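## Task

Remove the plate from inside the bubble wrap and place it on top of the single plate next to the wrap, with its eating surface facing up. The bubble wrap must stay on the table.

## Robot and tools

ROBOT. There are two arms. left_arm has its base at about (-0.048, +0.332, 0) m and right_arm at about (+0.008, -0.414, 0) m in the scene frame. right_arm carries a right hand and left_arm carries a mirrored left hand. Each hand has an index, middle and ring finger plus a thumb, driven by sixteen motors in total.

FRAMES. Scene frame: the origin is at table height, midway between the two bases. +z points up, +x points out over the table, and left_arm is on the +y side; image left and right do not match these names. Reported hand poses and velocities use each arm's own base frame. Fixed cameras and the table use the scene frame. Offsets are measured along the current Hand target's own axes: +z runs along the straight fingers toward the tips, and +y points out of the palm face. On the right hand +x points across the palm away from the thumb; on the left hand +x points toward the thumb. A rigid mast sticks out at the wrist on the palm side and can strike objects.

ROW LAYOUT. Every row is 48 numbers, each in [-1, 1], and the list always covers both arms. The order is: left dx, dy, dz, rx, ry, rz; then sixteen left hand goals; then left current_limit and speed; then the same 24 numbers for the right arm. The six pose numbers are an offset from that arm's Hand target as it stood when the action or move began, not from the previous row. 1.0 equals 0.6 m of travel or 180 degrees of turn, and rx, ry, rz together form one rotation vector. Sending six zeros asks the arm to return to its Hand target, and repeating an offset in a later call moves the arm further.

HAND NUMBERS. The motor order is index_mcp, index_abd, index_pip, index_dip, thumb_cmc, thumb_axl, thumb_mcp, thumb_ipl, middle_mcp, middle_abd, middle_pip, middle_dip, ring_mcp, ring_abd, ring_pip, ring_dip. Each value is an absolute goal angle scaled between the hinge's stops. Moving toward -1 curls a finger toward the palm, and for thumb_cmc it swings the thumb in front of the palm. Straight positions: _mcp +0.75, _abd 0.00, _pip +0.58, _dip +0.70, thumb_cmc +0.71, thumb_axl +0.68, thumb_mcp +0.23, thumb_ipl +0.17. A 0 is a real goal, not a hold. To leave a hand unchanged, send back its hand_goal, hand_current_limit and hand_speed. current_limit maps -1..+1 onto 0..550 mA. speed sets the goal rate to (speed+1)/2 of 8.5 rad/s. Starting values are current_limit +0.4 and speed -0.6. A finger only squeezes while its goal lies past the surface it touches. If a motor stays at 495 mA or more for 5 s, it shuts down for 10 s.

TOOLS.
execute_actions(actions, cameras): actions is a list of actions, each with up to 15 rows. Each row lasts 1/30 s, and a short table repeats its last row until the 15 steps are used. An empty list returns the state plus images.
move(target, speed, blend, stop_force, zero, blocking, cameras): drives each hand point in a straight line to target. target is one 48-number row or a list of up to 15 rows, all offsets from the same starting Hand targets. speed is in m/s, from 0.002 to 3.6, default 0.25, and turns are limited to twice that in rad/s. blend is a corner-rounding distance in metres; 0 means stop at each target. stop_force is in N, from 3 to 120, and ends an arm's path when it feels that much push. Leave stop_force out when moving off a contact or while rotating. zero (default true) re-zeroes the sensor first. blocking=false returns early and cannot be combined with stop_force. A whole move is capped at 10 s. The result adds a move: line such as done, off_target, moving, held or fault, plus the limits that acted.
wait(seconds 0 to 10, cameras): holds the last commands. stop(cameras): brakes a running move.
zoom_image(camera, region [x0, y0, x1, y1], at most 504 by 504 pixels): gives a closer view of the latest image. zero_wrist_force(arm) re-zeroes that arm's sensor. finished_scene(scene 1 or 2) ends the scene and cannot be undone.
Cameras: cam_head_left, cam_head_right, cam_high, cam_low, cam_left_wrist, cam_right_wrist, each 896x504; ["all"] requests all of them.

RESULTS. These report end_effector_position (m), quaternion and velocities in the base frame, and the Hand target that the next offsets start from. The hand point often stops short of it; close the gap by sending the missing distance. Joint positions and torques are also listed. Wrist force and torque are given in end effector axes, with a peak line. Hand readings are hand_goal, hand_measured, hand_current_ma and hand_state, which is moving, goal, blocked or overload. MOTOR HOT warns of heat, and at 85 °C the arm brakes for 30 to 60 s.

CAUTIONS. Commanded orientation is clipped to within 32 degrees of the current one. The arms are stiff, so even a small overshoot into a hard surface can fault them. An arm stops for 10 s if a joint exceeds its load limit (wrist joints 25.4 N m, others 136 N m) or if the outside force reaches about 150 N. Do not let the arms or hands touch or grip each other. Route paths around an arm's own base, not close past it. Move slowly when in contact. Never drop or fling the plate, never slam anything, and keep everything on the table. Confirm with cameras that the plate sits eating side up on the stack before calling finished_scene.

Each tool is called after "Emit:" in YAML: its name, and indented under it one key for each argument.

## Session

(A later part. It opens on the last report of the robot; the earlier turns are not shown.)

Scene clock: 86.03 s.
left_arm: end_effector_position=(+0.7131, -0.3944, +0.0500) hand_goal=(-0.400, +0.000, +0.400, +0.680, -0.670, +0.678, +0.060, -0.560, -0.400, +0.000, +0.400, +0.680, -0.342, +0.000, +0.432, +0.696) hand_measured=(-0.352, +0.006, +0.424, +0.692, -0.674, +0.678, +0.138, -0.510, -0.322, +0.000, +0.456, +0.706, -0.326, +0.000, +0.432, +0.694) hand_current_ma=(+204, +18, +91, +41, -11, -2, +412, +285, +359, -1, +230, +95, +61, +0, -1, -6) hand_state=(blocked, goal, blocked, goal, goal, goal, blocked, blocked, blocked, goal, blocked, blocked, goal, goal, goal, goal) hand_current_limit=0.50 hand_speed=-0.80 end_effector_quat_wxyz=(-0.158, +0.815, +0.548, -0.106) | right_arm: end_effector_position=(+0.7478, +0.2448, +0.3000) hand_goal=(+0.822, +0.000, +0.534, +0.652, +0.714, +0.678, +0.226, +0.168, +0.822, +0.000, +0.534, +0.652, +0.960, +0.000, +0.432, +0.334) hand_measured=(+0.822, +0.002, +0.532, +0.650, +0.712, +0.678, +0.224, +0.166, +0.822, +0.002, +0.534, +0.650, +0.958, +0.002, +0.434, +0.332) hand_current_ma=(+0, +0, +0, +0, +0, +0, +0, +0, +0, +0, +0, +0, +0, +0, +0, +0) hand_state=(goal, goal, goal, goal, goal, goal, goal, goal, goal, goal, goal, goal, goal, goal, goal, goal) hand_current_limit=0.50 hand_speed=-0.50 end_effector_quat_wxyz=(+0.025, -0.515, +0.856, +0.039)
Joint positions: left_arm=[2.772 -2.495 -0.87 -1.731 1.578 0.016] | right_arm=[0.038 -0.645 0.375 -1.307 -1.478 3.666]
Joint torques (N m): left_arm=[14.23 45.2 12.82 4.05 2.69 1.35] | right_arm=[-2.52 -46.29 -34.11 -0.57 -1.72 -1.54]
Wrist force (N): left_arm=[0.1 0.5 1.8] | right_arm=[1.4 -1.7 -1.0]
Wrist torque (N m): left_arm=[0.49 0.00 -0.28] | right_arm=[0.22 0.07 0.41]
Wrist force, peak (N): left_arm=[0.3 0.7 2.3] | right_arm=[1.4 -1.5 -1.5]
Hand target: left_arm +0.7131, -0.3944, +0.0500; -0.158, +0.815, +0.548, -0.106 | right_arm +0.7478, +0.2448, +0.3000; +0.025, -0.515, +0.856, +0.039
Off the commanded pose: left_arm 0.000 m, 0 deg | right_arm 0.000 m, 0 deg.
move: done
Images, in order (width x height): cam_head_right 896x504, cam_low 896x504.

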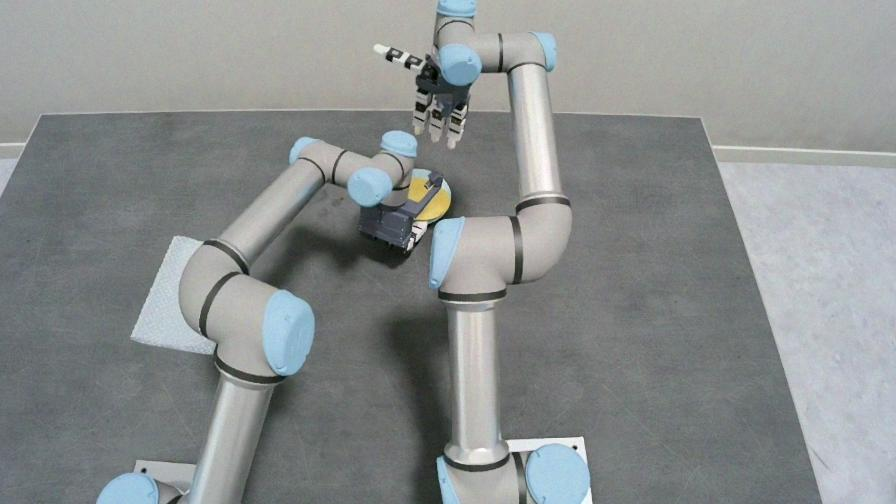

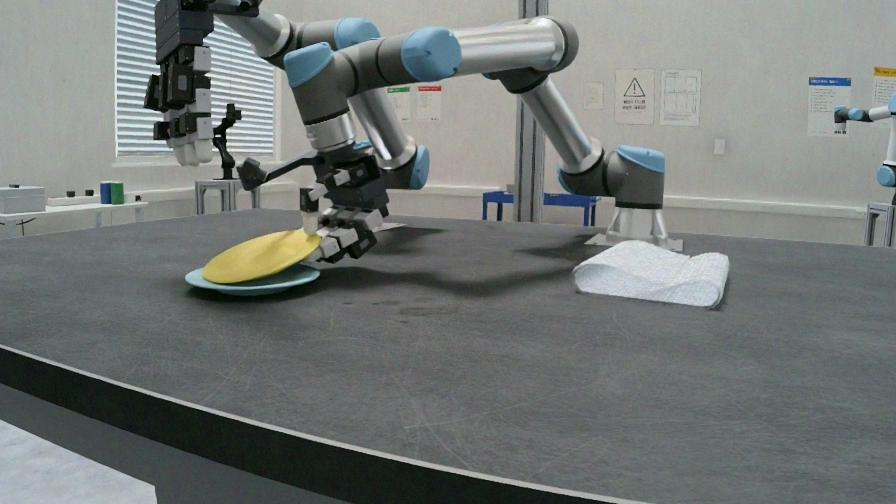

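Emit:
move:
  target: [0,0.0154,-0.0062,0,0,0,-0.40,0,0.40,0.68,-0.671,0.678,0.06,-0.56,-0.40,0,0.40,0.68,-0.342,0,0.431,0.696,0.5,-0.8,0,0,0,0,0,0,0.822,0,0.533,0.652,0.714,0.678,0.226,0.168,0.822,0,0.533,0.652,0.96,0,0.431,0.333,0.5,-0.5]
  speed: 0.01
  stop_force: 4
  cameras: ["cam_head_right","cam_low","cam_head_left"]

Emit:
zoom_image:
  camera: "cam_head_right"
  region: [380, 150, 480, 240]

Emit:
zoom_image:
  camera: "cam_low"
  region: [140, 180, 360, 320]

Emit:
zoom_image:
  camera: "cam_head_left"
  region: [380, 150, 480, 240]

Scene clock: 88.10 s.
left_arm: end_effector_position=(+0.7223, -0.3982, +0.0500) hand_goal=(-0.400, +0.000, +0.400, +0.680, -0.670, +0.678, +0.060, -0.560, -0.400, +0.000, +0.400, +0.680, -0.342, +0.000, +0.432, +0.696) hand_measured=(-0.352, +0.006, +0.424, +0.692, -0.674, +0.678, +0.132, -0.510, -0.322, +0.000, +0.456, +0.706, -0.326, +0.000, +0.432, +0.694) hand_current_ma=(+204, +18, +91, +41, -11, -2, +408, +279, +359, -1, +230, +95, +61, +0, -1, -6) hand_state=(blocked, goal, blocked, goal, goal, goal, blocked, blocked, blocked, goal, blocked, blocked, goal, goal, goal, goal) hand_current_limit=0.50 hand_speed=-0.80 end_effector_quat_wxyz=(-0.158, +0.815, +0.548, -0.106) | right_arm: end_effector_position=(+0.7478, +0.2448, +0.3000) hand_goal=(+0.822, +0.000, +0.534, +0.652, +0.714, +0.678, +0.226, +0.168, +0.822, +0.000, +0.534, +0.652, +0.960, +0.000, +0.432, +0.334) hand_measured=(+0.822, +0.002, +0.532, +0.650, +0.712, +0.678, +0.224, +0.166, +0.822, +0.002, +0.534, +0.650, +0.958, +0.002, +0.434, +0.332) hand_current_ma=(+0, +0, +0, +0, +0, +0, +0, +0, +0, +0, +0, +0, +0, +0, +0, +0) hand_state=(goal, goal, goal, goal, goal, goal, goal, goal, goal, goal, goal, goal, goal, goal, goal, goal) hand_current_limit=0.50 hand_speed=-0.50 end_effector_quat_wxyz=(+0.025, -0.515, +0.856, +0.039)
Joint positions: left_arm=[2.772 -2.526 -0.811 -1.759 1.578 0.015] | right_arm=[0.038 -0.645 0.375 -1.307 -1.478 3.666]
Joint torques (N m): left_arm=[-13.43 45.85 34.52 1.03 -2.31 -1.64] | right_arm=[-1.28 -45.23 -34.21 -0.74 -1.74 -1.4]
Wrist force (N): left_arm=[0.0 0.2 2.1] | right_arm=[1.4 -1.6 -1.2]
Wrist torque (N m): left_arm=[0.42 0.01 -0.28] | right_arm=[0.24 0.07 0.43]
Wrist force, peak (N): left_arm=[0.3 0.7 2.2] | right_arm=[1.5 -1.7 -1.2]
Hand target: left_arm +0.7223, -0.3982, +0.0500; -0.158, +0.815, +0.548, -0.106 | right_arm +0.7478, +0.2448, +0.3000; +0.025, -0.515, +0.856, +0.039
Off the commanded pose: left_arm 0.000 m, 0 deg | right_arm 0.000 m, 0 deg.
move: done
Images, in order (width x height): cam_head_left 896x504, cam_head_right 896x504, cam_low 896x504.

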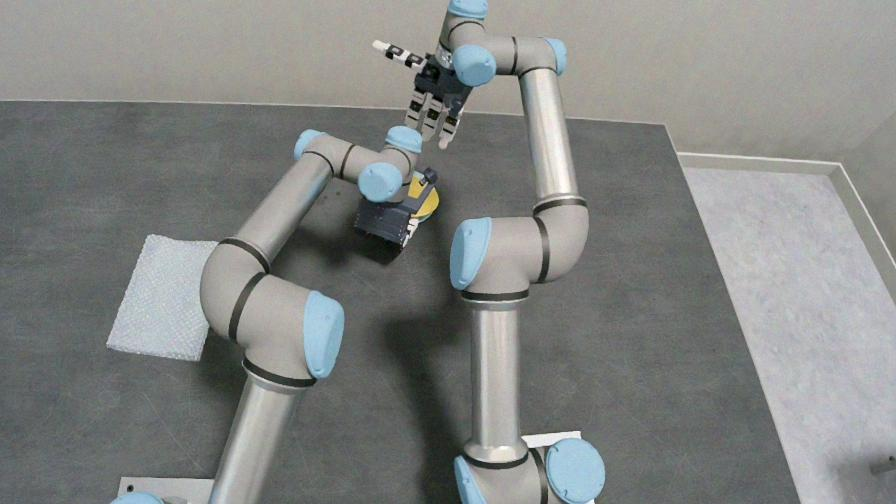

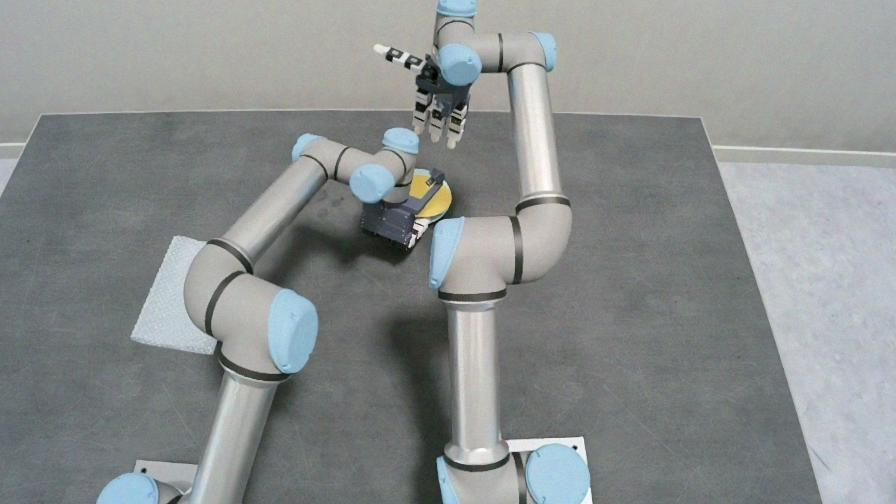

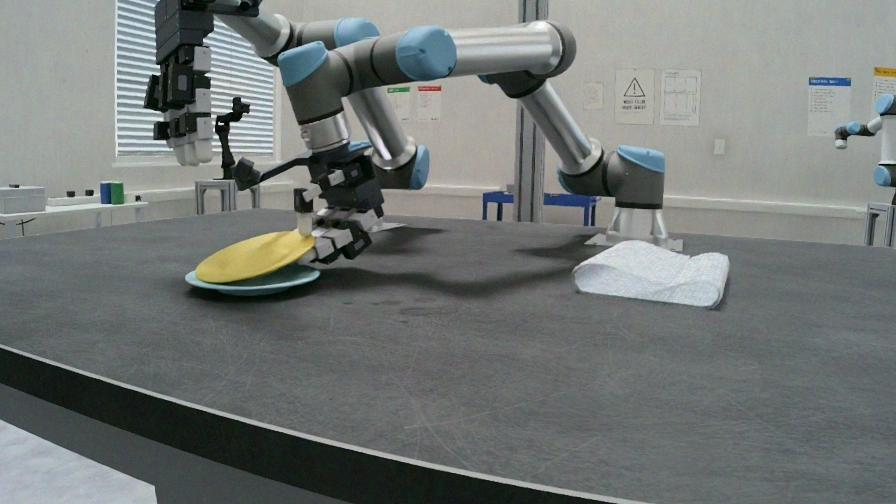

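Scaled by 5.040 from the camera's 896x504 image, which has a finer 1280x720 frame.

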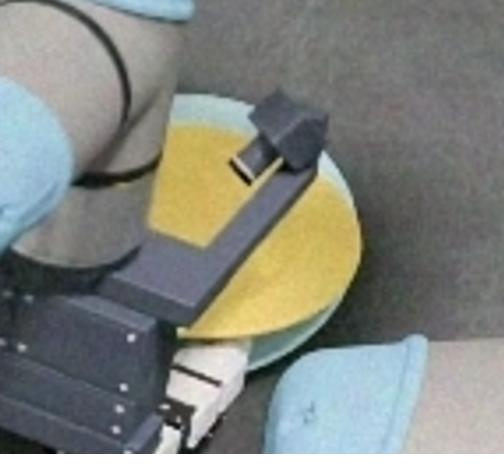

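Scaled by 2.291 from the camera's 896x504 image, which has a finer 1280x720 frame.

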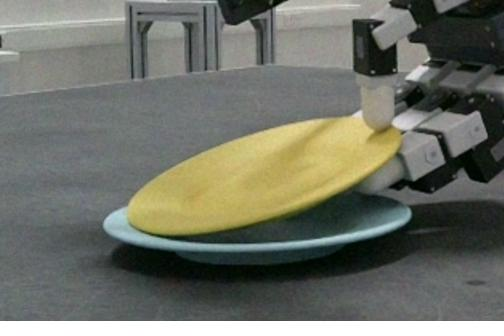

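Scaled by 5.040 from the camera's 896x504 image, which has a finer 1280x720 frame.

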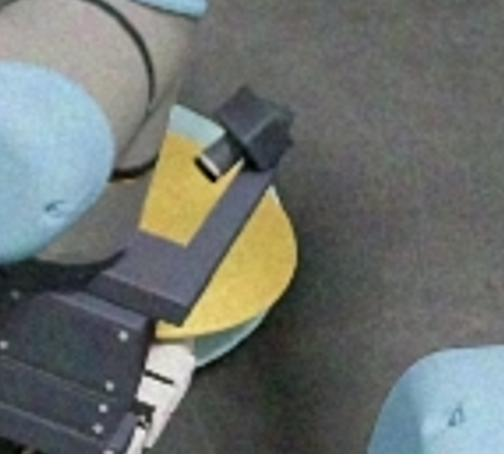

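Emit:
move:
  target: [0.0067,0.0025,0.0062,0,0,0,-0.40,0,0.40,0.68,-0.671,0.678,0.06,-0.56,-0.40,0,0.40,0.68,-0.342,0,0.431,0.696,0.5,-0.8,0.0149,0.0094,0.1795,0,0,0,0.822,0,0.533,0.652,0.714,0.678,0.226,0.168,0.822,0,0.533,0.652,0.96,0,0.431,0.333,0.5,-0.5]
  speed: 0.04
  cameras: ["cam_head_right","cam_low","cam_right_wrist"]

Emit:
zoom_image:
  camera: "cam_head_right"
  region: [380, 150, 480, 240]

Emit:
zoom_image:
  camera: "cam_low"
  region: [140, 180, 360, 320]

Scene clock: 91.67 s.
left_arm: end_effector_position=(+0.7238, -0.3944, +0.0460) hand_goal=(-0.400, +0.000, +0.400, +0.680, -0.670, +0.678, +0.060, -0.560, -0.400, +0.000, +0.400, +0.680, -0.342, +0.000, +0.432, +0.696) hand_measured=(-0.352, +0.006, +0.424, +0.692, -0.672, +0.678, +0.126, -0.516, -0.322, +0.000, +0.456, +0.706, -0.326, +0.000, +0.432, +0.694) hand_current_ma=(+204, +18, +91, +41, -9, -2, +366, +246, +359, -1, +230, +95, +61, +0, -1, -6) hand_state=(blocked, goal, blocked, goal, goal, goal, blocked, blocked, blocked, goal, blocked, blocked, goal, goal, goal, goal) hand_current_limit=0.50 hand_speed=-0.80 end_effector_quat_wxyz=(-0.158, +0.815, +0.548, -0.106) | right_arm: end_effector_position=(+0.7389, +0.2496, +0.1924) hand_goal=(+0.822, +0.000, +0.534, +0.652, +0.714, +0.678, +0.226, +0.168, +0.822, +0.000, +0.534, +0.652, +0.960, +0.000, +0.432, +0.334) hand_measured=(+0.822, +0.002, +0.532, +0.650, +0.712, +0.678, +0.224, +0.166, +0.822, +0.002, +0.534, +0.650, +0.958, +0.002, +0.434, +0.332) hand_current_ma=(+0, +0, +0, +0, +0, +0, +0, +0, +0, +0, +0, +0, +0, +0, +0, +0) hand_state=(goal, goal, goal, goal, goal, goal, goal, goal, goal, goal, goal, goal, goal, goal, goal, goal) hand_current_limit=0.50 hand_speed=-0.50 end_effector_quat_wxyz=(+0.025, -0.515, +0.856, +0.039)
Joint positions: left_arm=[2.777 -2.526 -0.82 -1.749 1.58 0.02] | right_arm=[0.044 -0.723 0.797 -1.651 -1.478 3.673]
Joint torques (N m): left_arm=[13.93 46.28 13.13 4.06 2.67 1.35] | right_arm=[10.79 -63.76 -10.98 -4.76 2.64 1.36]
Wrist force (N): left_arm=[-0.2 0.4 1.5] | right_arm=[1.3 -1.6 -1.3]
Wrist torque (N m): left_arm=[0.47 0.02 -0.30] | right_arm=[0.25 0.08 0.19]
Wrist force, peak (N): left_arm=[0.0 0.6 2.1] | right_arm=[1.6 -1.9 -1.2]
Hand target: left_arm +0.7238, -0.3944, +0.0460; -0.158, +0.815, +0.548, -0.106 | right_arm +0.7389, +0.2496, +0.1923; +0.025, -0.515, +0.856, +0.039
Off the commanded pose: left_arm 0.000 m, 0 deg | right_arm 0.000 m, 0 deg.
move: done
camera_calibration:
cam_right_wrist: T_world_to_cam=[[-0.209226, 0.974828, 0.077035, -0.076039], [0.664072, 0.0838175, 0.742956, -0.7034], [0.717798, 0.206603, -0.664892, -0.330289], [0, 0, 0, 1]] pos_world=[0.688279, 0.201321, 0.308847]
Images, in order (width x height): cam_head_right 896x504, cam_low 896x504, cam_right_wrist 896x504.

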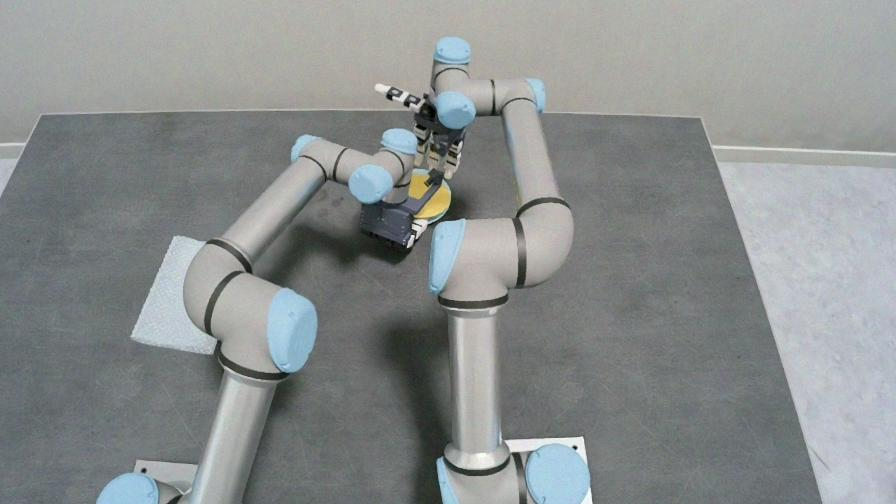

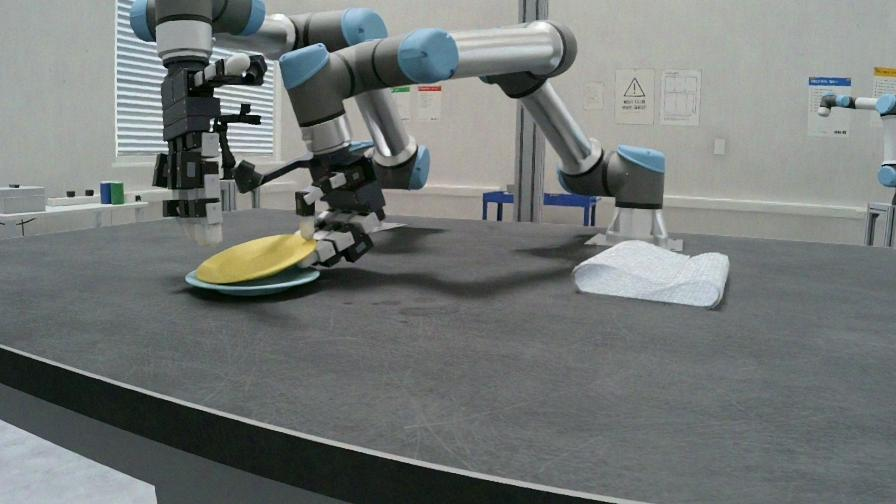

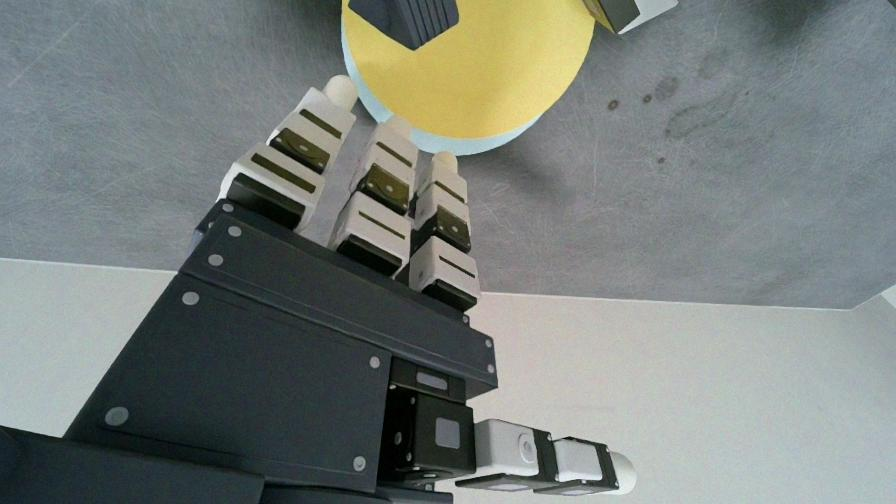

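Scaled by 5.040 from the camera's 896x504 image, which has a finer 1280x720 frame.

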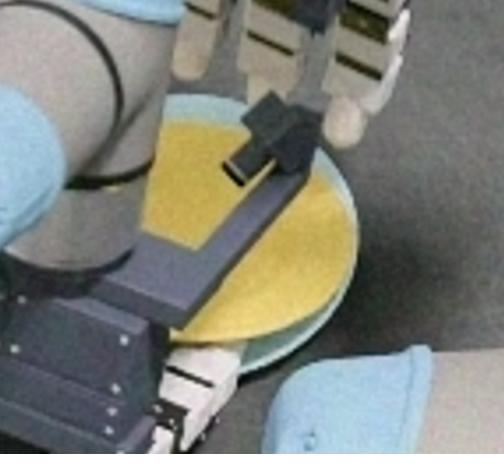

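Scaled by 2.291 from the camera's 896x504 image, which has a finer 1280x720 frame.

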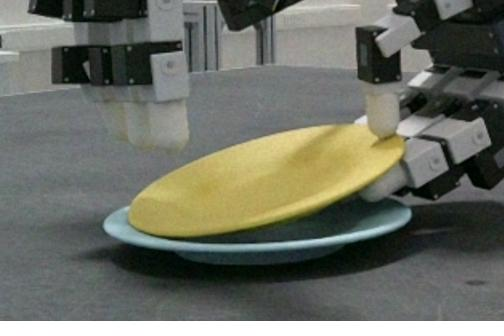

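Emit:
move:
  target: [0,0,0,0,0,0,-0.40,0,0.40,0.68,-0.671,0.678,0.06,-0.56,-0.40,0,0.40,0.68,-0.342,0,0.431,0.696,0.5,-0.8,0.0035,-0.0017,0.0415,0,0,0,0.822,0,0.533,0.652,0.714,0.678,0.226,0.168,0.822,0,0.533,0.652,0.96,0,0.431,0.333,0.5,-0.5]
  speed: 0.02
  stop_force: 3

Emit:
move:
  target: [0,0,0,0,0,0,-0.40,0,0.40,0.68,-0.671,0.678,0.06,-0.56,-0.40,0,0.40,0.68,-0.342,0,0.431,0.696,0.5,-0.8,0.0042,-0.002,0.05,0,0,0,0.822,0,0.533,0.652,0.714,0.678,0.226,0.168,0.822,0,0.533,0.652,0.96,0,0.431,0.333,0.5,-0.5]
  speed: 0.006
  stop_force: 3
  zero: false
  cameras: ["cam_head_right","cam_low","cam_right_wrist"]

Emit:
zoom_image:
  camera: "cam_head_right"
  region: [380, 150, 480, 240]

Emit:
zoom_image:
  camera: "cam_low"
  region: [140, 180, 360, 320]

Scene clock: 94.07 s.
left_arm: end_effector_position=(+0.7238, -0.3944, +0.0460) hand_goal=(-0.400, +0.000, +0.400, +0.680, -0.670, +0.678, +0.060, -0.560, -0.400, +0.000, +0.400, +0.680, -0.342, +0.000, +0.432, +0.696) hand_measured=(-0.352, +0.006, +0.424, +0.692, -0.672, +0.678, +0.126, -0.516, -0.322, +0.000, +0.456, +0.706, -0.326, +0.000, +0.432, +0.694) hand_current_ma=(+204, +18, +91, +41, -9, -2, +366, +246, +359, -1, +230, +95, +61, +0, -1, -6) hand_state=(blocked, goal, blocked, goal, goal, goal, blocked, blocked, blocked, goal, blocked, blocked, goal, goal, goal, goal) hand_current_limit=0.50 hand_speed=-0.80 end_effector_quat_wxyz=(-0.158, +0.815, +0.548, -0.106) | right_arm: end_effector_position=(+0.7389, +0.2496, +0.1673) hand_goal=(+0.822, +0.000, +0.534, +0.652, +0.714, +0.678, +0.226, +0.168, +0.822, +0.000, +0.534, +0.652, +0.960, +0.000, +0.432, +0.334) hand_measured=(+0.822, +0.002, +0.532, +0.650, +0.712, +0.678, +0.224, +0.166, +0.822, +0.002, +0.534, +0.650, +0.958, +0.002, +0.434, +0.332) hand_current_ma=(+0, +0, +0, +0, +0, +0, +0, +0, +0, +0, +0, +0, +0, +0, +0, +0) hand_state=(goal, goal, goal, goal, goal, goal, goal, goal, goal, goal, goal, goal, goal, goal, goal, goal) hand_current_limit=0.50 hand_speed=-0.50 end_effector_quat_wxyz=(+0.025, -0.515, +0.856, +0.039)
Joint positions: left_arm=[2.777 -2.526 -0.82 -1.749 1.58 0.02] | right_arm=[0.044 -0.715 0.846 -1.709 -1.478 3.673]
Joint torques (N m): left_arm=[14.02 45.81 12.98 4.01 2.61 1.45] | right_arm=[2.81 -45.4 -11.92 -4.8 1.43 -1.16]
Wrist force (N): left_arm=[-0.2 0.3 1.9] | right_arm=[1.4 -1.6 -0.9]
Wrist torque (N m): left_arm=[0.46 0.02 -0.30] | right_arm=[0.21 0.06 0.21]
Wrist force, peak (N): left_arm=[0.2 0.6 2.2] | right_arm=[1.4 -1.8 -1.5]
Hand target: left_arm +0.7238, -0.3944, +0.0460; -0.158, +0.815, +0.548, -0.106 | right_arm +0.7389, +0.2496, +0.1673; +0.025, -0.515, +0.856, +0.039
Off the commanded pose: left_arm 0.000 m, 0 deg | right_arm 0.000 m, 0 deg.
move: done

Scene clock: 98.10 s.
left_arm: end_effector_position=(+0.7238, -0.3944, +0.0460) hand_goal=(-0.400, +0.000, +0.400, +0.680, -0.670, +0.678, +0.060, -0.560, -0.400, +0.000, +0.400, +0.680, -0.342, +0.000, +0.432, +0.696) hand_measured=(-0.352, +0.006, +0.424, +0.692, -0.674, +0.676, +0.118, -0.522, -0.316, +0.004, +0.462, +0.708, -0.326, +0.000, +0.432, +0.694) hand_current_ma=(+204, +18, +90, +41, -13, -6, +315, +212, +386, +13, +252, +106, +61, +0, -1, -6) hand_state=(blocked, goal, blocked, goal, goal, goal, blocked, blocked, blocked, goal, blocked, blocked, goal, goal, goal, goal) hand_current_limit=0.50 hand_speed=-0.80 end_effector_quat_wxyz=(-0.158, +0.815, +0.548, -0.106) | right_arm: end_effector_position=(+0.7389, +0.2496, +0.1511) hand_goal=(+0.822, +0.000, +0.534, +0.652, +0.714, +0.678, +0.226, +0.168, +0.822, +0.000, +0.534, +0.652, +0.960, +0.000, +0.432, +0.334) hand_measured=(+0.822, +0.002, +0.532, +0.650, +0.712, +0.678, +0.224, +0.166, +0.822, +0.002, +0.534, +0.650, +0.958, +0.002, +0.430, +0.332) hand_current_ma=(+0, +0, +0, +0, +0, +0, +0, +0, +0, +0, +0, +0, +0, +0, +0, +0) hand_state=(goal, goal, goal, goal, goal, goal, goal, goal, goal, goal, goal, goal, goal, goal, goal, goal) hand_current_limit=0.50 hand_speed=-0.50 end_effector_quat_wxyz=(+0.025, -0.515, +0.856, +0.039)
Joint positions: left_arm=[2.777 -2.526 -0.82 -1.749 1.58 0.02] | right_arm=[0.044 -0.708 0.875 -1.744 -1.478 3.673]
Joint torques (N m): left_arm=[13.35 46.83 13.8 3.97 2.52 1.32] | right_arm=[-8.15 -60.9 -32.43 -0.39 1.5 -0.68]
Wrist force (N): left_arm=[0.0 -0.1 1.9] | right_arm=[1.1 -1.5 -4.8]
Wrist torque (N m): left_arm=[0.47 0.04 -0.30] | right_arm=[0.52 0.18 0.18]
Wrist force, peak (N): left_arm=[0.0 0.2 2.5] | right_arm=[1.3 -1.5 -6.4]
Hand target: left_arm +0.7238, -0.3944, +0.0460; -0.158, +0.815, +0.548, -0.106 | right_arm +0.7389, +0.2496, +0.1511; +0.025, -0.515, +0.856, +0.039 (not the last commanded pose)
Off the commanded pose: left_arm 0.000 m, 0 deg | right_arm 0.014 m, 0 deg.
move: contact (right_arm)
camera_calibration:
cam_right_wrist: T_world_to_cam=[[-0.209226, 0.974828, 0.077035, -0.0728574], [0.664072, 0.0838175, 0.742956, -0.672716], [0.717798, 0.206603, -0.664892, -0.357749], [0, 0, 0, 1]] pos_world=[0.688279, 0.201321, 0.267547]
Images, in order (width x height): cam_head_right 896x504, cam_low 896x504, cam_right_wrist 896x504.

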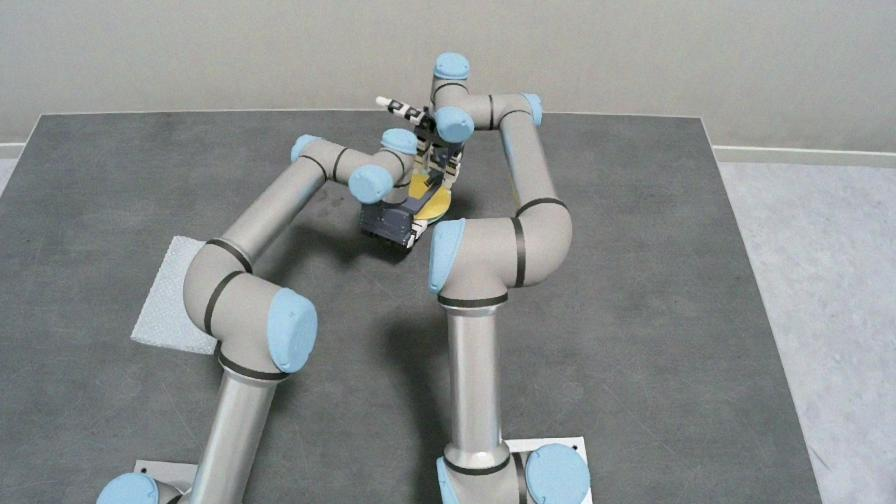

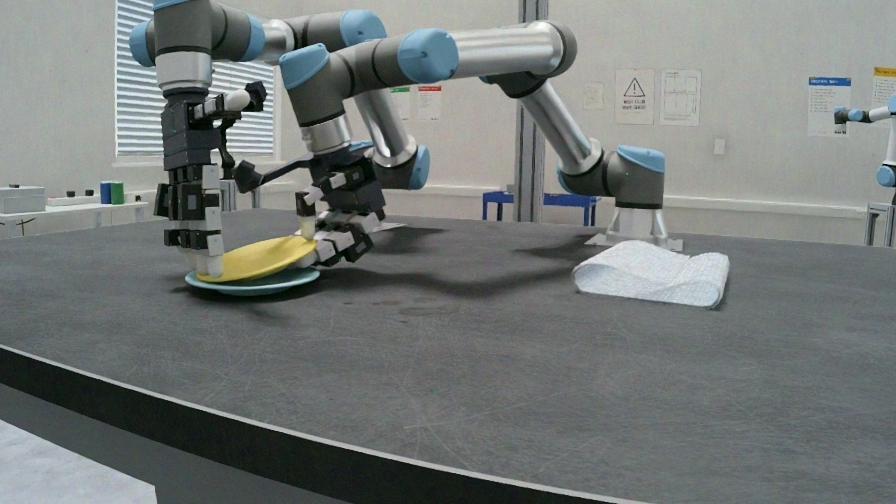

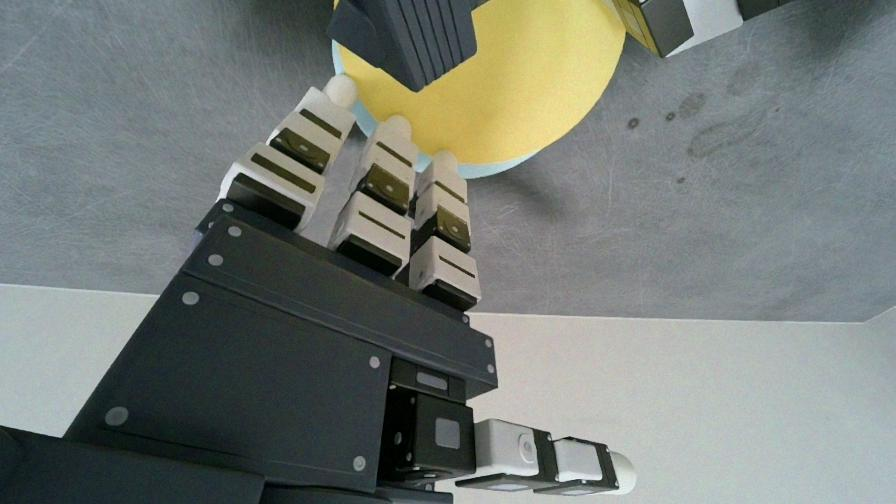

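Scaled by 5.040 from the camera's 896x504 image, which has a finer 1280x720 frame.

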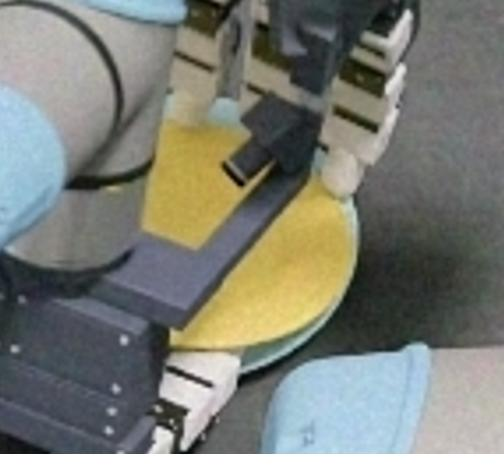

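Scaled by 2.291 from the camera's 896x504 image, which has a finer 1280x720 frame.

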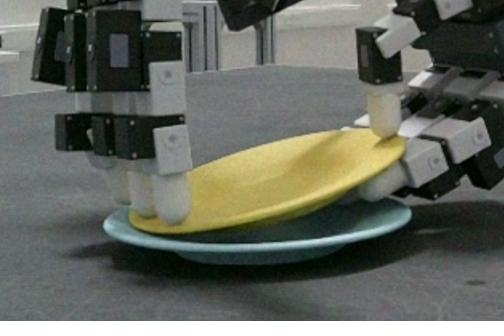

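Emit:
move:
  target: [0,0,0,0,0,0,-0.40,0,0.40,0.68,-0.671,0.678,0.155,-0.42,-0.40,0,0.40,0.68,-0.342,0,0.431,0.696,0.5,-0.8,0,0,0,0,0,0,0.822,0,0.533,0.652,0.714,0.678,0.226,0.168,0.822,0,0.533,0.652,0.96,0,0.431,0.333,0.5,-0.5]

Emit:
move:
  target: [0,0,0,0,0,0,-0.40,0,0.40,0.68,-0.671,0.678,0.191,-0.319,-0.40,0,0.40,0.68,-0.342,0,0.431,0.696,0.5,-0.8,0,0,0,0,0,0,0.822,0,0.533,0.652,0.714,0.678,0.226,0.168,0.822,0,0.533,0.652,0.96,0,0.431,0.333,0.5,-0.5]

Emit:
move:
  target: [0,0,0,0,0,0,-0.40,0,0.40,0.68,-0.671,0.678,0.19,0.0,-0.40,0,0.40,0.68,-0.342,0,0.431,0.696,0.5,-0.8,0,0,0,0,0,0,0.822,0,0.533,0.652,0.714,0.678,0.226,0.168,0.822,0,0.533,0.652,0.96,0,0.431,0.333,0.5,-0.5]
  cameras: ["cam_head_right","cam_low"]

Emit:
zoom_image:
  camera: "cam_low"
  region: [140, 180, 360, 320]

Emit:
zoom_image:
  camera: "cam_head_right"
  region: [380, 150, 480, 240]

Scene clock: 98.90 s.
left_arm: end_effector_position=(+0.7238, -0.3944, +0.0460) hand_goal=(-0.400, +0.000, +0.400, +0.680, -0.670, +0.678, +0.156, -0.420, -0.400, +0.000, +0.400, +0.680, -0.342, +0.000, +0.432, +0.696) hand_measured=(-0.360, +0.006, +0.420, +0.690, -0.672, +0.676, +0.150, -0.422, -0.316, +0.004, +0.458, +0.708, -0.326, +0.000, +0.432, +0.694) hand_current_ma=(+170, +18, +71, +37, -7, -6, -27, -9, +380, +13, +239, +102, +61, +0, -1, -6) hand_state=(blocked, goal, goal, goal, goal, goal, goal, goal, blocked, goal, blocked, blocked, goal, goal, goal, goal) hand_current_limit=0.50 hand_speed=-0.80 end_effector_quat_wxyz=(-0.158, +0.815, +0.548, -0.106) | right_arm: end_effector_position=(+0.7389, +0.2496, +0.1511) hand_goal=(+0.822, +0.000, +0.534, +0.652, +0.714, +0.678, +0.226, +0.168, +0.822, +0.000, +0.534, +0.652, +0.960, +0.000, +0.432, +0.334) hand_measured=(+0.822, +0.002, +0.532, +0.650, +0.712, +0.678, +0.224, +0.166, +0.822, +0.002, +0.534, +0.650, +0.958, +0.002, +0.430, +0.332) hand_current_ma=(+0, +0, +0, +0, +0, +0, +0, +0, +0, +0, +0, +0, +0, +0, +0, +0) hand_state=(goal, goal, goal, goal, goal, goal, goal, goal, goal, goal, goal, goal, goal, goal, goal, goal) hand_current_limit=0.50 hand_speed=-0.50 end_effector_quat_wxyz=(+0.025, -0.515, +0.856, +0.039)
Joint positions: left_arm=[2.777 -2.526 -0.82 -1.749 1.58 0.02] | right_arm=[0.044 -0.708 0.875 -1.744 -1.478 3.673]
Joint torques (N m): left_arm=[13 46.72 14.46 3.94 2.38 1.26] | right_arm=[-7.63 -59.74 -32.19 -0.45 1.44 -0.66]
Wrist force (N): left_arm=[0.4 -2.1 1.5] | right_arm=[1.2 -1.9 -5.3]
Wrist torque (N m): left_arm=[0.26 -0.02 -0.27] | right_arm=[0.58 0.17 0.17]
Wrist force, peak (N): left_arm=[0.6 -1.8 2.5] | right_arm=[1.4 -2.0 -5.5]
Hand target: left_arm +0.7238, -0.3944, +0.0460; -0.158, +0.815, +0.548, -0.106 | right_arm +0.7389, +0.2496, +0.1511; +0.025, -0.515, +0.856, +0.039
Off the commanded pose: left_arm 0.000 m, 0 deg | right_arm 0.000 m, 0 deg.
move: done

Scene clock: 99.40 s.
left_arm: end_effector_position=(+0.7238, -0.3944, +0.0460) hand_goal=(-0.400, +0.000, +0.400, +0.680, -0.670, +0.678, +0.192, -0.318, -0.400, +0.000, +0.400, +0.680, -0.342, +0.000, +0.432, +0.696) hand_measured=(-0.360, +0.006, +0.420, +0.690, -0.672, +0.676, +0.184, -0.320, -0.316, +0.004, +0.458, +0.708, -0.326, +0.000, +0.432, +0.694) hand_current_ma=(+170, +18, +71, +37, -7, -6, -31, -11, +380, +13, +239, +102, +61, +0, -1, -6) hand_state=(blocked, goal, goal, goal, goal, goal, goal, goal, blocked, goal, blocked, blocked, goal, goal, goal, goal) hand_current_limit=0.50 hand_speed=-0.80 end_effector_quat_wxyz=(-0.158, +0.815, +0.548, -0.106) | right_arm: end_effector_position=(+0.7389, +0.2496, +0.1511) hand_goal=(+0.822, +0.000, +0.534, +0.652, +0.714, +0.678, +0.226, +0.168, +0.822, +0.000, +0.534, +0.652, +0.960, +0.000, +0.432, +0.334) hand_measured=(+0.822, +0.002, +0.532, +0.650, +0.712, +0.678, +0.224, +0.166, +0.822, +0.002, +0.534, +0.650, +0.958, +0.002, +0.430, +0.332) hand_current_ma=(+0, +0, +0, +0, +0, +0, +0, +0, +0, +0, +0, +0, +0, +0, +0, +0) hand_state=(goal, goal, goal, goal, goal, goal, goal, goal, goal, goal, goal, goal, goal, goal, goal, goal) hand_current_limit=0.50 hand_speed=-0.50 end_effector_quat_wxyz=(+0.025, -0.515, +0.856, +0.039)
Joint positions: left_arm=[2.777 -2.526 -0.82 -1.749 1.58 0.02] | right_arm=[0.044 -0.708 0.875 -1.744 -1.478 3.673]
Joint torques (N m): left_arm=[12.65 46.77 15.92 3.92 2.43 1.29] | right_arm=[-7.88 -60.07 -30.9 -0.55 1.45 -0.59]
Wrist force (N): left_arm=[0.5 -2.1 1.8] | right_arm=[1.1 -1.8 -4.9]
Wrist torque (N m): left_arm=[0.27 -0.03 -0.27] | right_arm=[0.59 0.17 0.17]
Wrist force, peak (N): left_arm=[0.6 -2.0 2.1] | right_arm=[1.0 -2.0 -5.7]
Hand target: left_arm +0.7238, -0.3944, +0.0460; -0.158, +0.815, +0.548, -0.106 | right_arm +0.7389, +0.2496, +0.1511; +0.025, -0.515, +0.856, +0.039
Off the commanded pose: left_arm 0.000 m, 0 deg | right_arm 0.000 m, 0 deg.
move: done

Scene clock: 100.27 s.
left_arm: end_effector_position=(+0.7238, -0.3944, +0.0460) hand_goal=(-0.400, +0.000, +0.400, +0.680, -0.670, +0.678, +0.190, +0.000, -0.400, +0.000, +0.400, +0.680, -0.342, +0.000, +0.432, +0.696) hand_measured=(-0.360, +0.006, +0.420, +0.690, -0.672, +0.676, +0.184, -0.004, -0.316, +0.004, +0.458, +0.708, -0.326, +0.000, +0.432, +0.694) hand_current_ma=(+170, +18, +71, +37, -7, -6, -22, -16, +380, +13, +239, +102, +61, +0, -1, -6) hand_state=(blocked, goal, goal, goal, goal, goal, goal, goal, blocked, goal, blocked, blocked, goal, goal, goal, goal) hand_current_limit=0.50 hand_speed=-0.80 end_effector_quat_wxyz=(-0.158, +0.815, +0.548, -0.106) | right_arm: end_effector_position=(+0.7389, +0.2496, +0.1511) hand_goal=(+0.822, +0.000, +0.534, +0.652, +0.714, +0.678, +0.226, +0.168, +0.822, +0.000, +0.534, +0.652, +0.960, +0.000, +0.432, +0.334) hand_measured=(+0.822, +0.002, +0.532, +0.650, +0.712, +0.678, +0.224, +0.166, +0.822, +0.002, +0.534, +0.650, +0.958, +0.002, +0.430, +0.332) hand_current_ma=(+0, +0, +0, +0, +0, +0, +0, +0, +0, +0, +0, +0, +0, +0, +0, +0) hand_state=(goal, goal, goal, goal, goal, goal, goal, goal, goal, goal, goal, goal, goal, goal, goal, goal) hand_current_limit=0.50 hand_speed=-0.50 end_effector_quat_wxyz=(+0.025, -0.515, +0.856, +0.039)
Joint positions: left_arm=[2.777 -2.526 -0.82 -1.749 1.58 0.02] | right_arm=[0.044 -0.708 0.875 -1.744 -1.478 3.673]
Joint torques (N m): left_arm=[12.39 46.47 16.94 3.97 2.43 1.4] | right_arm=[-8.65 -60.01 -30.44 -0.72 1.41 -0.77]
Wrist force (N): left_arm=[0.2 -1.9 1.7] | right_arm=[1.1 -1.7 -5.1]
Wrist torque (N m): left_arm=[0.30 0.00 -0.29] | right_arm=[0.64 0.18 0.17]
Wrist force, peak (N): left_arm=[0.4 -2.3 1.8] | right_arm=[1.4 -1.9 -5.7]
Hand target: left_arm +0.7238, -0.3944, +0.0460; -0.158, +0.815, +0.548, -0.106 | right_arm +0.7389, +0.2496, +0.1511; +0.025, -0.515, +0.856, +0.039
Off the commanded pose: left_arm 0.000 m, 0 deg | right_arm 0.000 m, 0 deg.
move: done
Images, in order (width x height): cam_head_right 896x504, cam_low 896x504.

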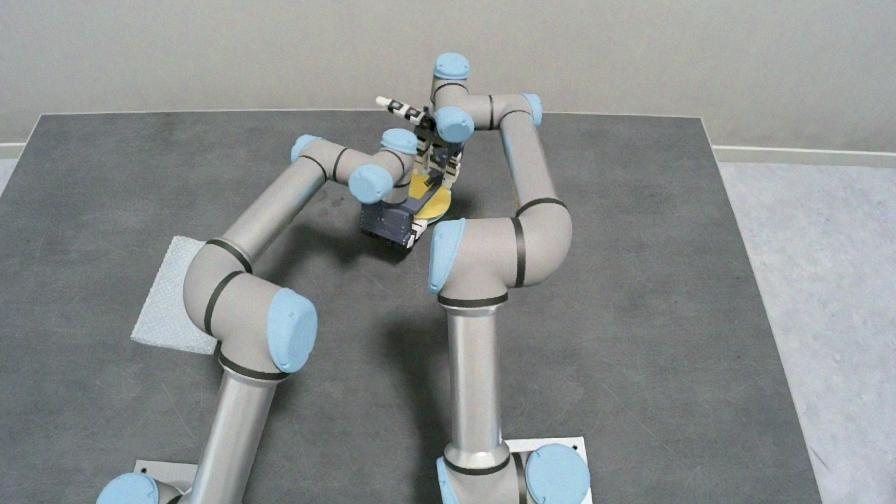

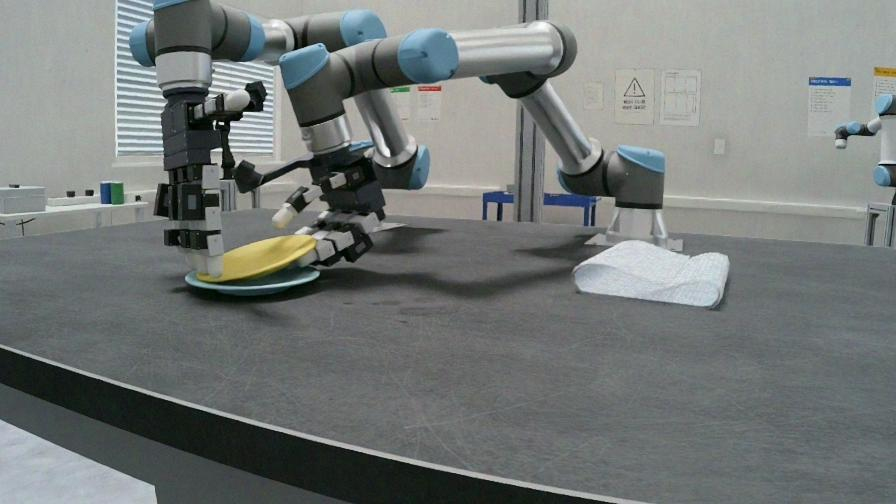

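Scaled by 2.291 from the camera's 896x504 image, which has a finer 1280x720 frame.

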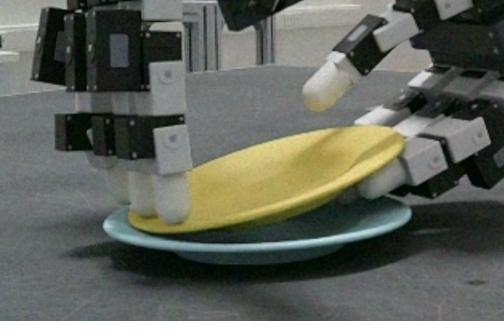

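Scaled by 5.040 from the camera's 896x504 image, which has a finer 1280x720 frame.

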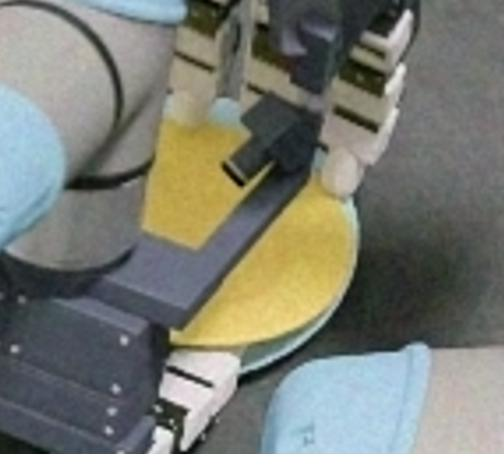

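Emit:
move:
  target: [0,0,0,0,0,0,-0.40,0,0.40,0.68,-0.671,0.678,0.0,0.49,-0.40,0,0.40,0.68,-0.342,0,0.431,0.696,0.5,-0.8,0,0,0,0,0,0,0.822,0,0.533,0.652,0.714,0.678,0.226,0.168,0.822,0,0.533,0.652,0.96,0,0.431,0.333,0.5,-0.5]

Emit:
move:
  target: [0,-0.0154,0.0062,0,0,0,-0.40,0,0.40,0.68,-0.671,0.678,0.0,0.49,-0.40,0,0.40,0.68,-0.342,0,0.431,0.696,0.5,-0.8,0,0,0,0,0,0,0.822,0,0.533,0.652,0.714,0.678,0.226,0.168,0.822,0,0.533,0.652,0.96,0,0.431,0.333,0.5,-0.5]
  speed: 0.01
  cameras: ["cam_head_right","cam_low"]

Emit:
zoom_image:
  camera: "cam_low"
  region: [140, 180, 360, 320]

Emit:
zoom_image:
  camera: "cam_head_right"
  region: [380, 150, 480, 240]

Scene clock: 101.77 s.
left_arm: end_effector_position=(+0.7238, -0.3944, +0.0460) hand_goal=(-0.400, +0.000, +0.400, +0.680, -0.670, +0.678, +0.000, +0.490, -0.400, +0.000, +0.400, +0.680, -0.342, +0.000, +0.432, +0.696) hand_measured=(-0.360, +0.006, +0.420, +0.690, -0.672, +0.676, -0.002, +0.486, -0.316, +0.004, +0.458, +0.708, -0.326, +0.000, +0.432, +0.694) hand_current_ma=(+170, +18, +71, +37, -7, -6, -4, -18, +380, +13, +239, +102, +61, +0, -1, -6) hand_state=(blocked, goal, goal, goal, goal, goal, goal, goal, blocked, goal, blocked, blocked, goal, goal, goal, goal) hand_current_limit=0.50 hand_speed=-0.80 end_effector_quat_wxyz=(-0.158, +0.815, +0.548, -0.106) | right_arm: end_effector_position=(+0.7389, +0.2496, +0.1511) hand_goal=(+0.822, +0.000, +0.534, +0.652, +0.714, +0.678, +0.226, +0.168, +0.822, +0.000, +0.534, +0.652, +0.960, +0.000, +0.432, +0.334) hand_measured=(+0.822, +0.002, +0.532, +0.650, +0.712, +0.678, +0.224, +0.166, +0.822, +0.002, +0.534, +0.650, +0.958, +0.002, +0.430, +0.332) hand_current_ma=(+0, +0, +0, +0, +0, +0, +0, +0, +0, +0, +0, +0, +0, +0, +0, +0) hand_state=(goal, goal, goal, goal, goal, goal, goal, goal, goal, goal, goal, goal, goal, goal, goal, goal) hand_current_limit=0.50 hand_speed=-0.50 end_effector_quat_wxyz=(+0.025, -0.515, +0.856, +0.039)
Joint positions: left_arm=[2.777 -2.526 -0.82 -1.749 1.58 0.02] | right_arm=[0.044 -0.708 0.875 -1.744 -1.478 3.673]
Joint torques (N m): left_arm=[11.61 46.6 18.74 4.02 2.29 1.32] | right_arm=[-8.06 -60 -28.74 -0.92 1.31 -0.79]
Wrist force (N): left_arm=[0.6 -2.3 1.5] | right_arm=[1.2 -1.8 -5.1]
Wrist torque (N m): left_arm=[0.26 -0.04 -0.27] | right_arm=[0.61 0.16 0.17]
Wrist force, peak (N): left_arm=[0.6 -2.2 1.9] | right_arm=[1.2 -2.1 -5.8]
Hand target: left_arm +0.7238, -0.3944, +0.0460; -0.158, +0.815, +0.548, -0.106 | right_arm +0.7389, +0.2496, +0.1511; +0.025, -0.515, +0.856, +0.039
Off the commanded pose: left_arm 0.000 m, 0 deg | right_arm 0.000 m, 0 deg.
move: done

Scene clock: 103.13 s.
left_arm: end_effector_position=(+0.7146, -0.3907, +0.0460) hand_goal=(-0.400, +0.000, +0.400, +0.680, -0.670, +0.678, +0.000, +0.490, -0.400, +0.000, +0.400, +0.680, -0.342, +0.000, +0.432, +0.696) hand_measured=(-0.370, +0.004, +0.416, +0.690, -0.672, +0.676, -0.002, +0.486, -0.336, +0.000, +0.446, +0.704, -0.326, +0.000, +0.432, +0.694) hand_current_ma=(+124, +12, +53, +31, -7, -6, -4, -18, +284, -2, +187, +88, +61, +0, -1, -6) hand_state=(blocked, goal, goal, goal, goal, goal, goal, goal, blocked, goal, blocked, blocked, goal, goal, goal, goal) hand_current_limit=0.50 hand_speed=-0.80 end_effector_quat_wxyz=(-0.158, +0.815, +0.548, -0.106) | right_arm: end_effector_position=(+0.7389, +0.2496, +0.1511) hand_goal=(+0.822, +0.000, +0.534, +0.652, +0.714, +0.678, +0.226, +0.168, +0.822, +0.000, +0.534, +0.652, +0.960, +0.000, +0.432, +0.334) hand_measured=(+0.822, +0.002, +0.532, +0.650, +0.712, +0.678, +0.224, +0.166, +0.816, +0.002, +0.532, +0.650, +0.958, +0.002, +0.430, +0.332) hand_current_ma=(+0, +0, +0, +0, +0, +0, +0, +0, -1, +0, +0, +0, +0, +0, +0, +0) hand_state=(goal, goal, goal, goal, goal, goal, goal, goal, goal, goal, goal, goal, goal, goal, goal, goal) hand_current_limit=0.50 hand_speed=-0.50 end_effector_quat_wxyz=(+0.025, -0.515, +0.856, +0.039)
Joint positions: left_arm=[2.777 -2.496 -0.878 -1.722 1.58 0.02] | right_arm=[0.044 -0.708 0.875 -1.744 -1.478 3.673]
Joint torques (N m): left_arm=[14.18 69.34 11.32 3.84 2.65 1.36] | right_arm=[-7.64 -60.38 -25.6 -1.26 1.51 -0.66]
Wrist force (N): left_arm=[0.1 -0.1 1.2] | right_arm=[1.5 -1.6 -1.3]
Wrist torque (N m): left_arm=[0.29 -0.03 -0.28] | right_arm=[0.25 0.06 0.21]
Wrist force, peak (N): left_arm=[0.5 -1.8 1.5] | right_arm=[1.0 -1.6 -6.4]
Hand target: left_arm +0.7146, -0.3907, +0.0460; -0.158, +0.815, +0.548, -0.106 | right_arm +0.7389, +0.2496, +0.1511; +0.025, -0.515, +0.856, +0.039
Off the commanded pose: left_arm 0.000 m, 0 deg | right_arm 0.000 m, 0 deg.
move: done
Images, in order (width x height): cam_head_right 896x504, cam_low 896x504.

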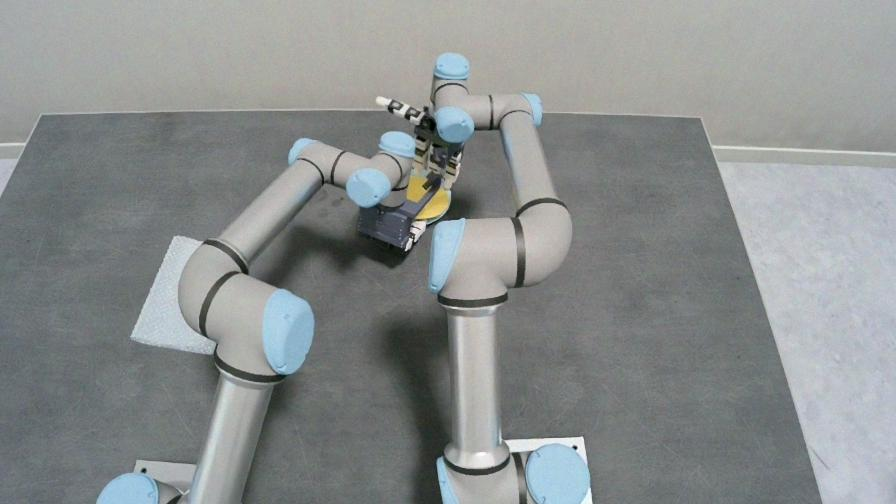

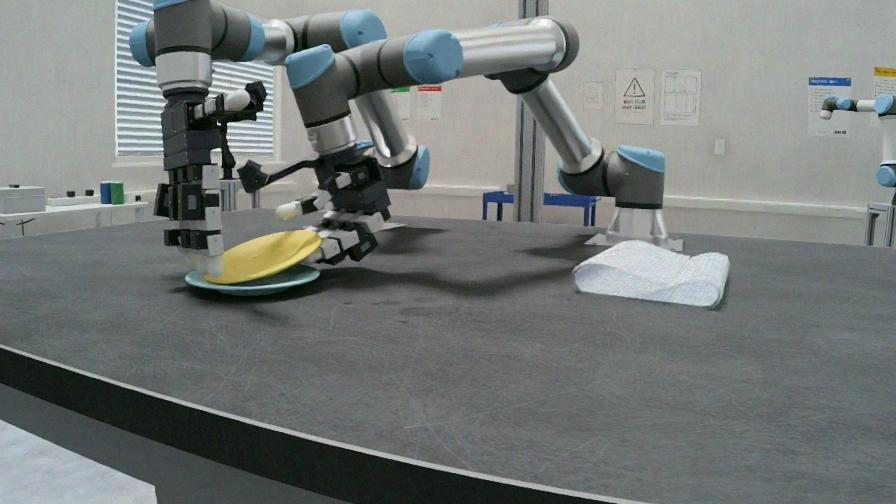

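Scaled by 2.291 from the camera's 896x504 image, which has a finer 1280x720 frame.

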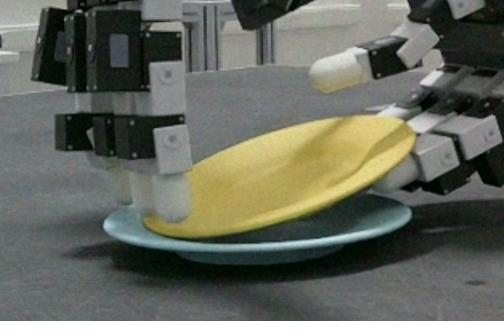

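Scaled by 5.040 from the camera's 896x504 image, which has a finer 1280x720 frame.

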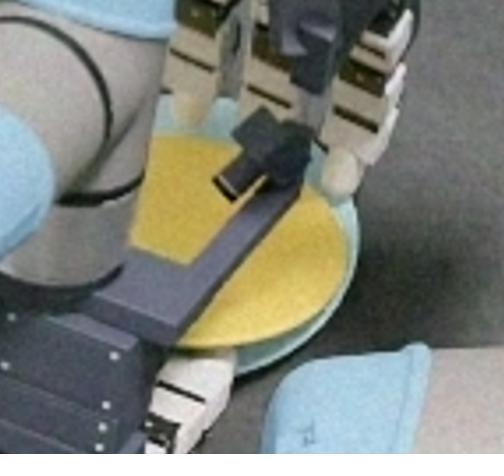

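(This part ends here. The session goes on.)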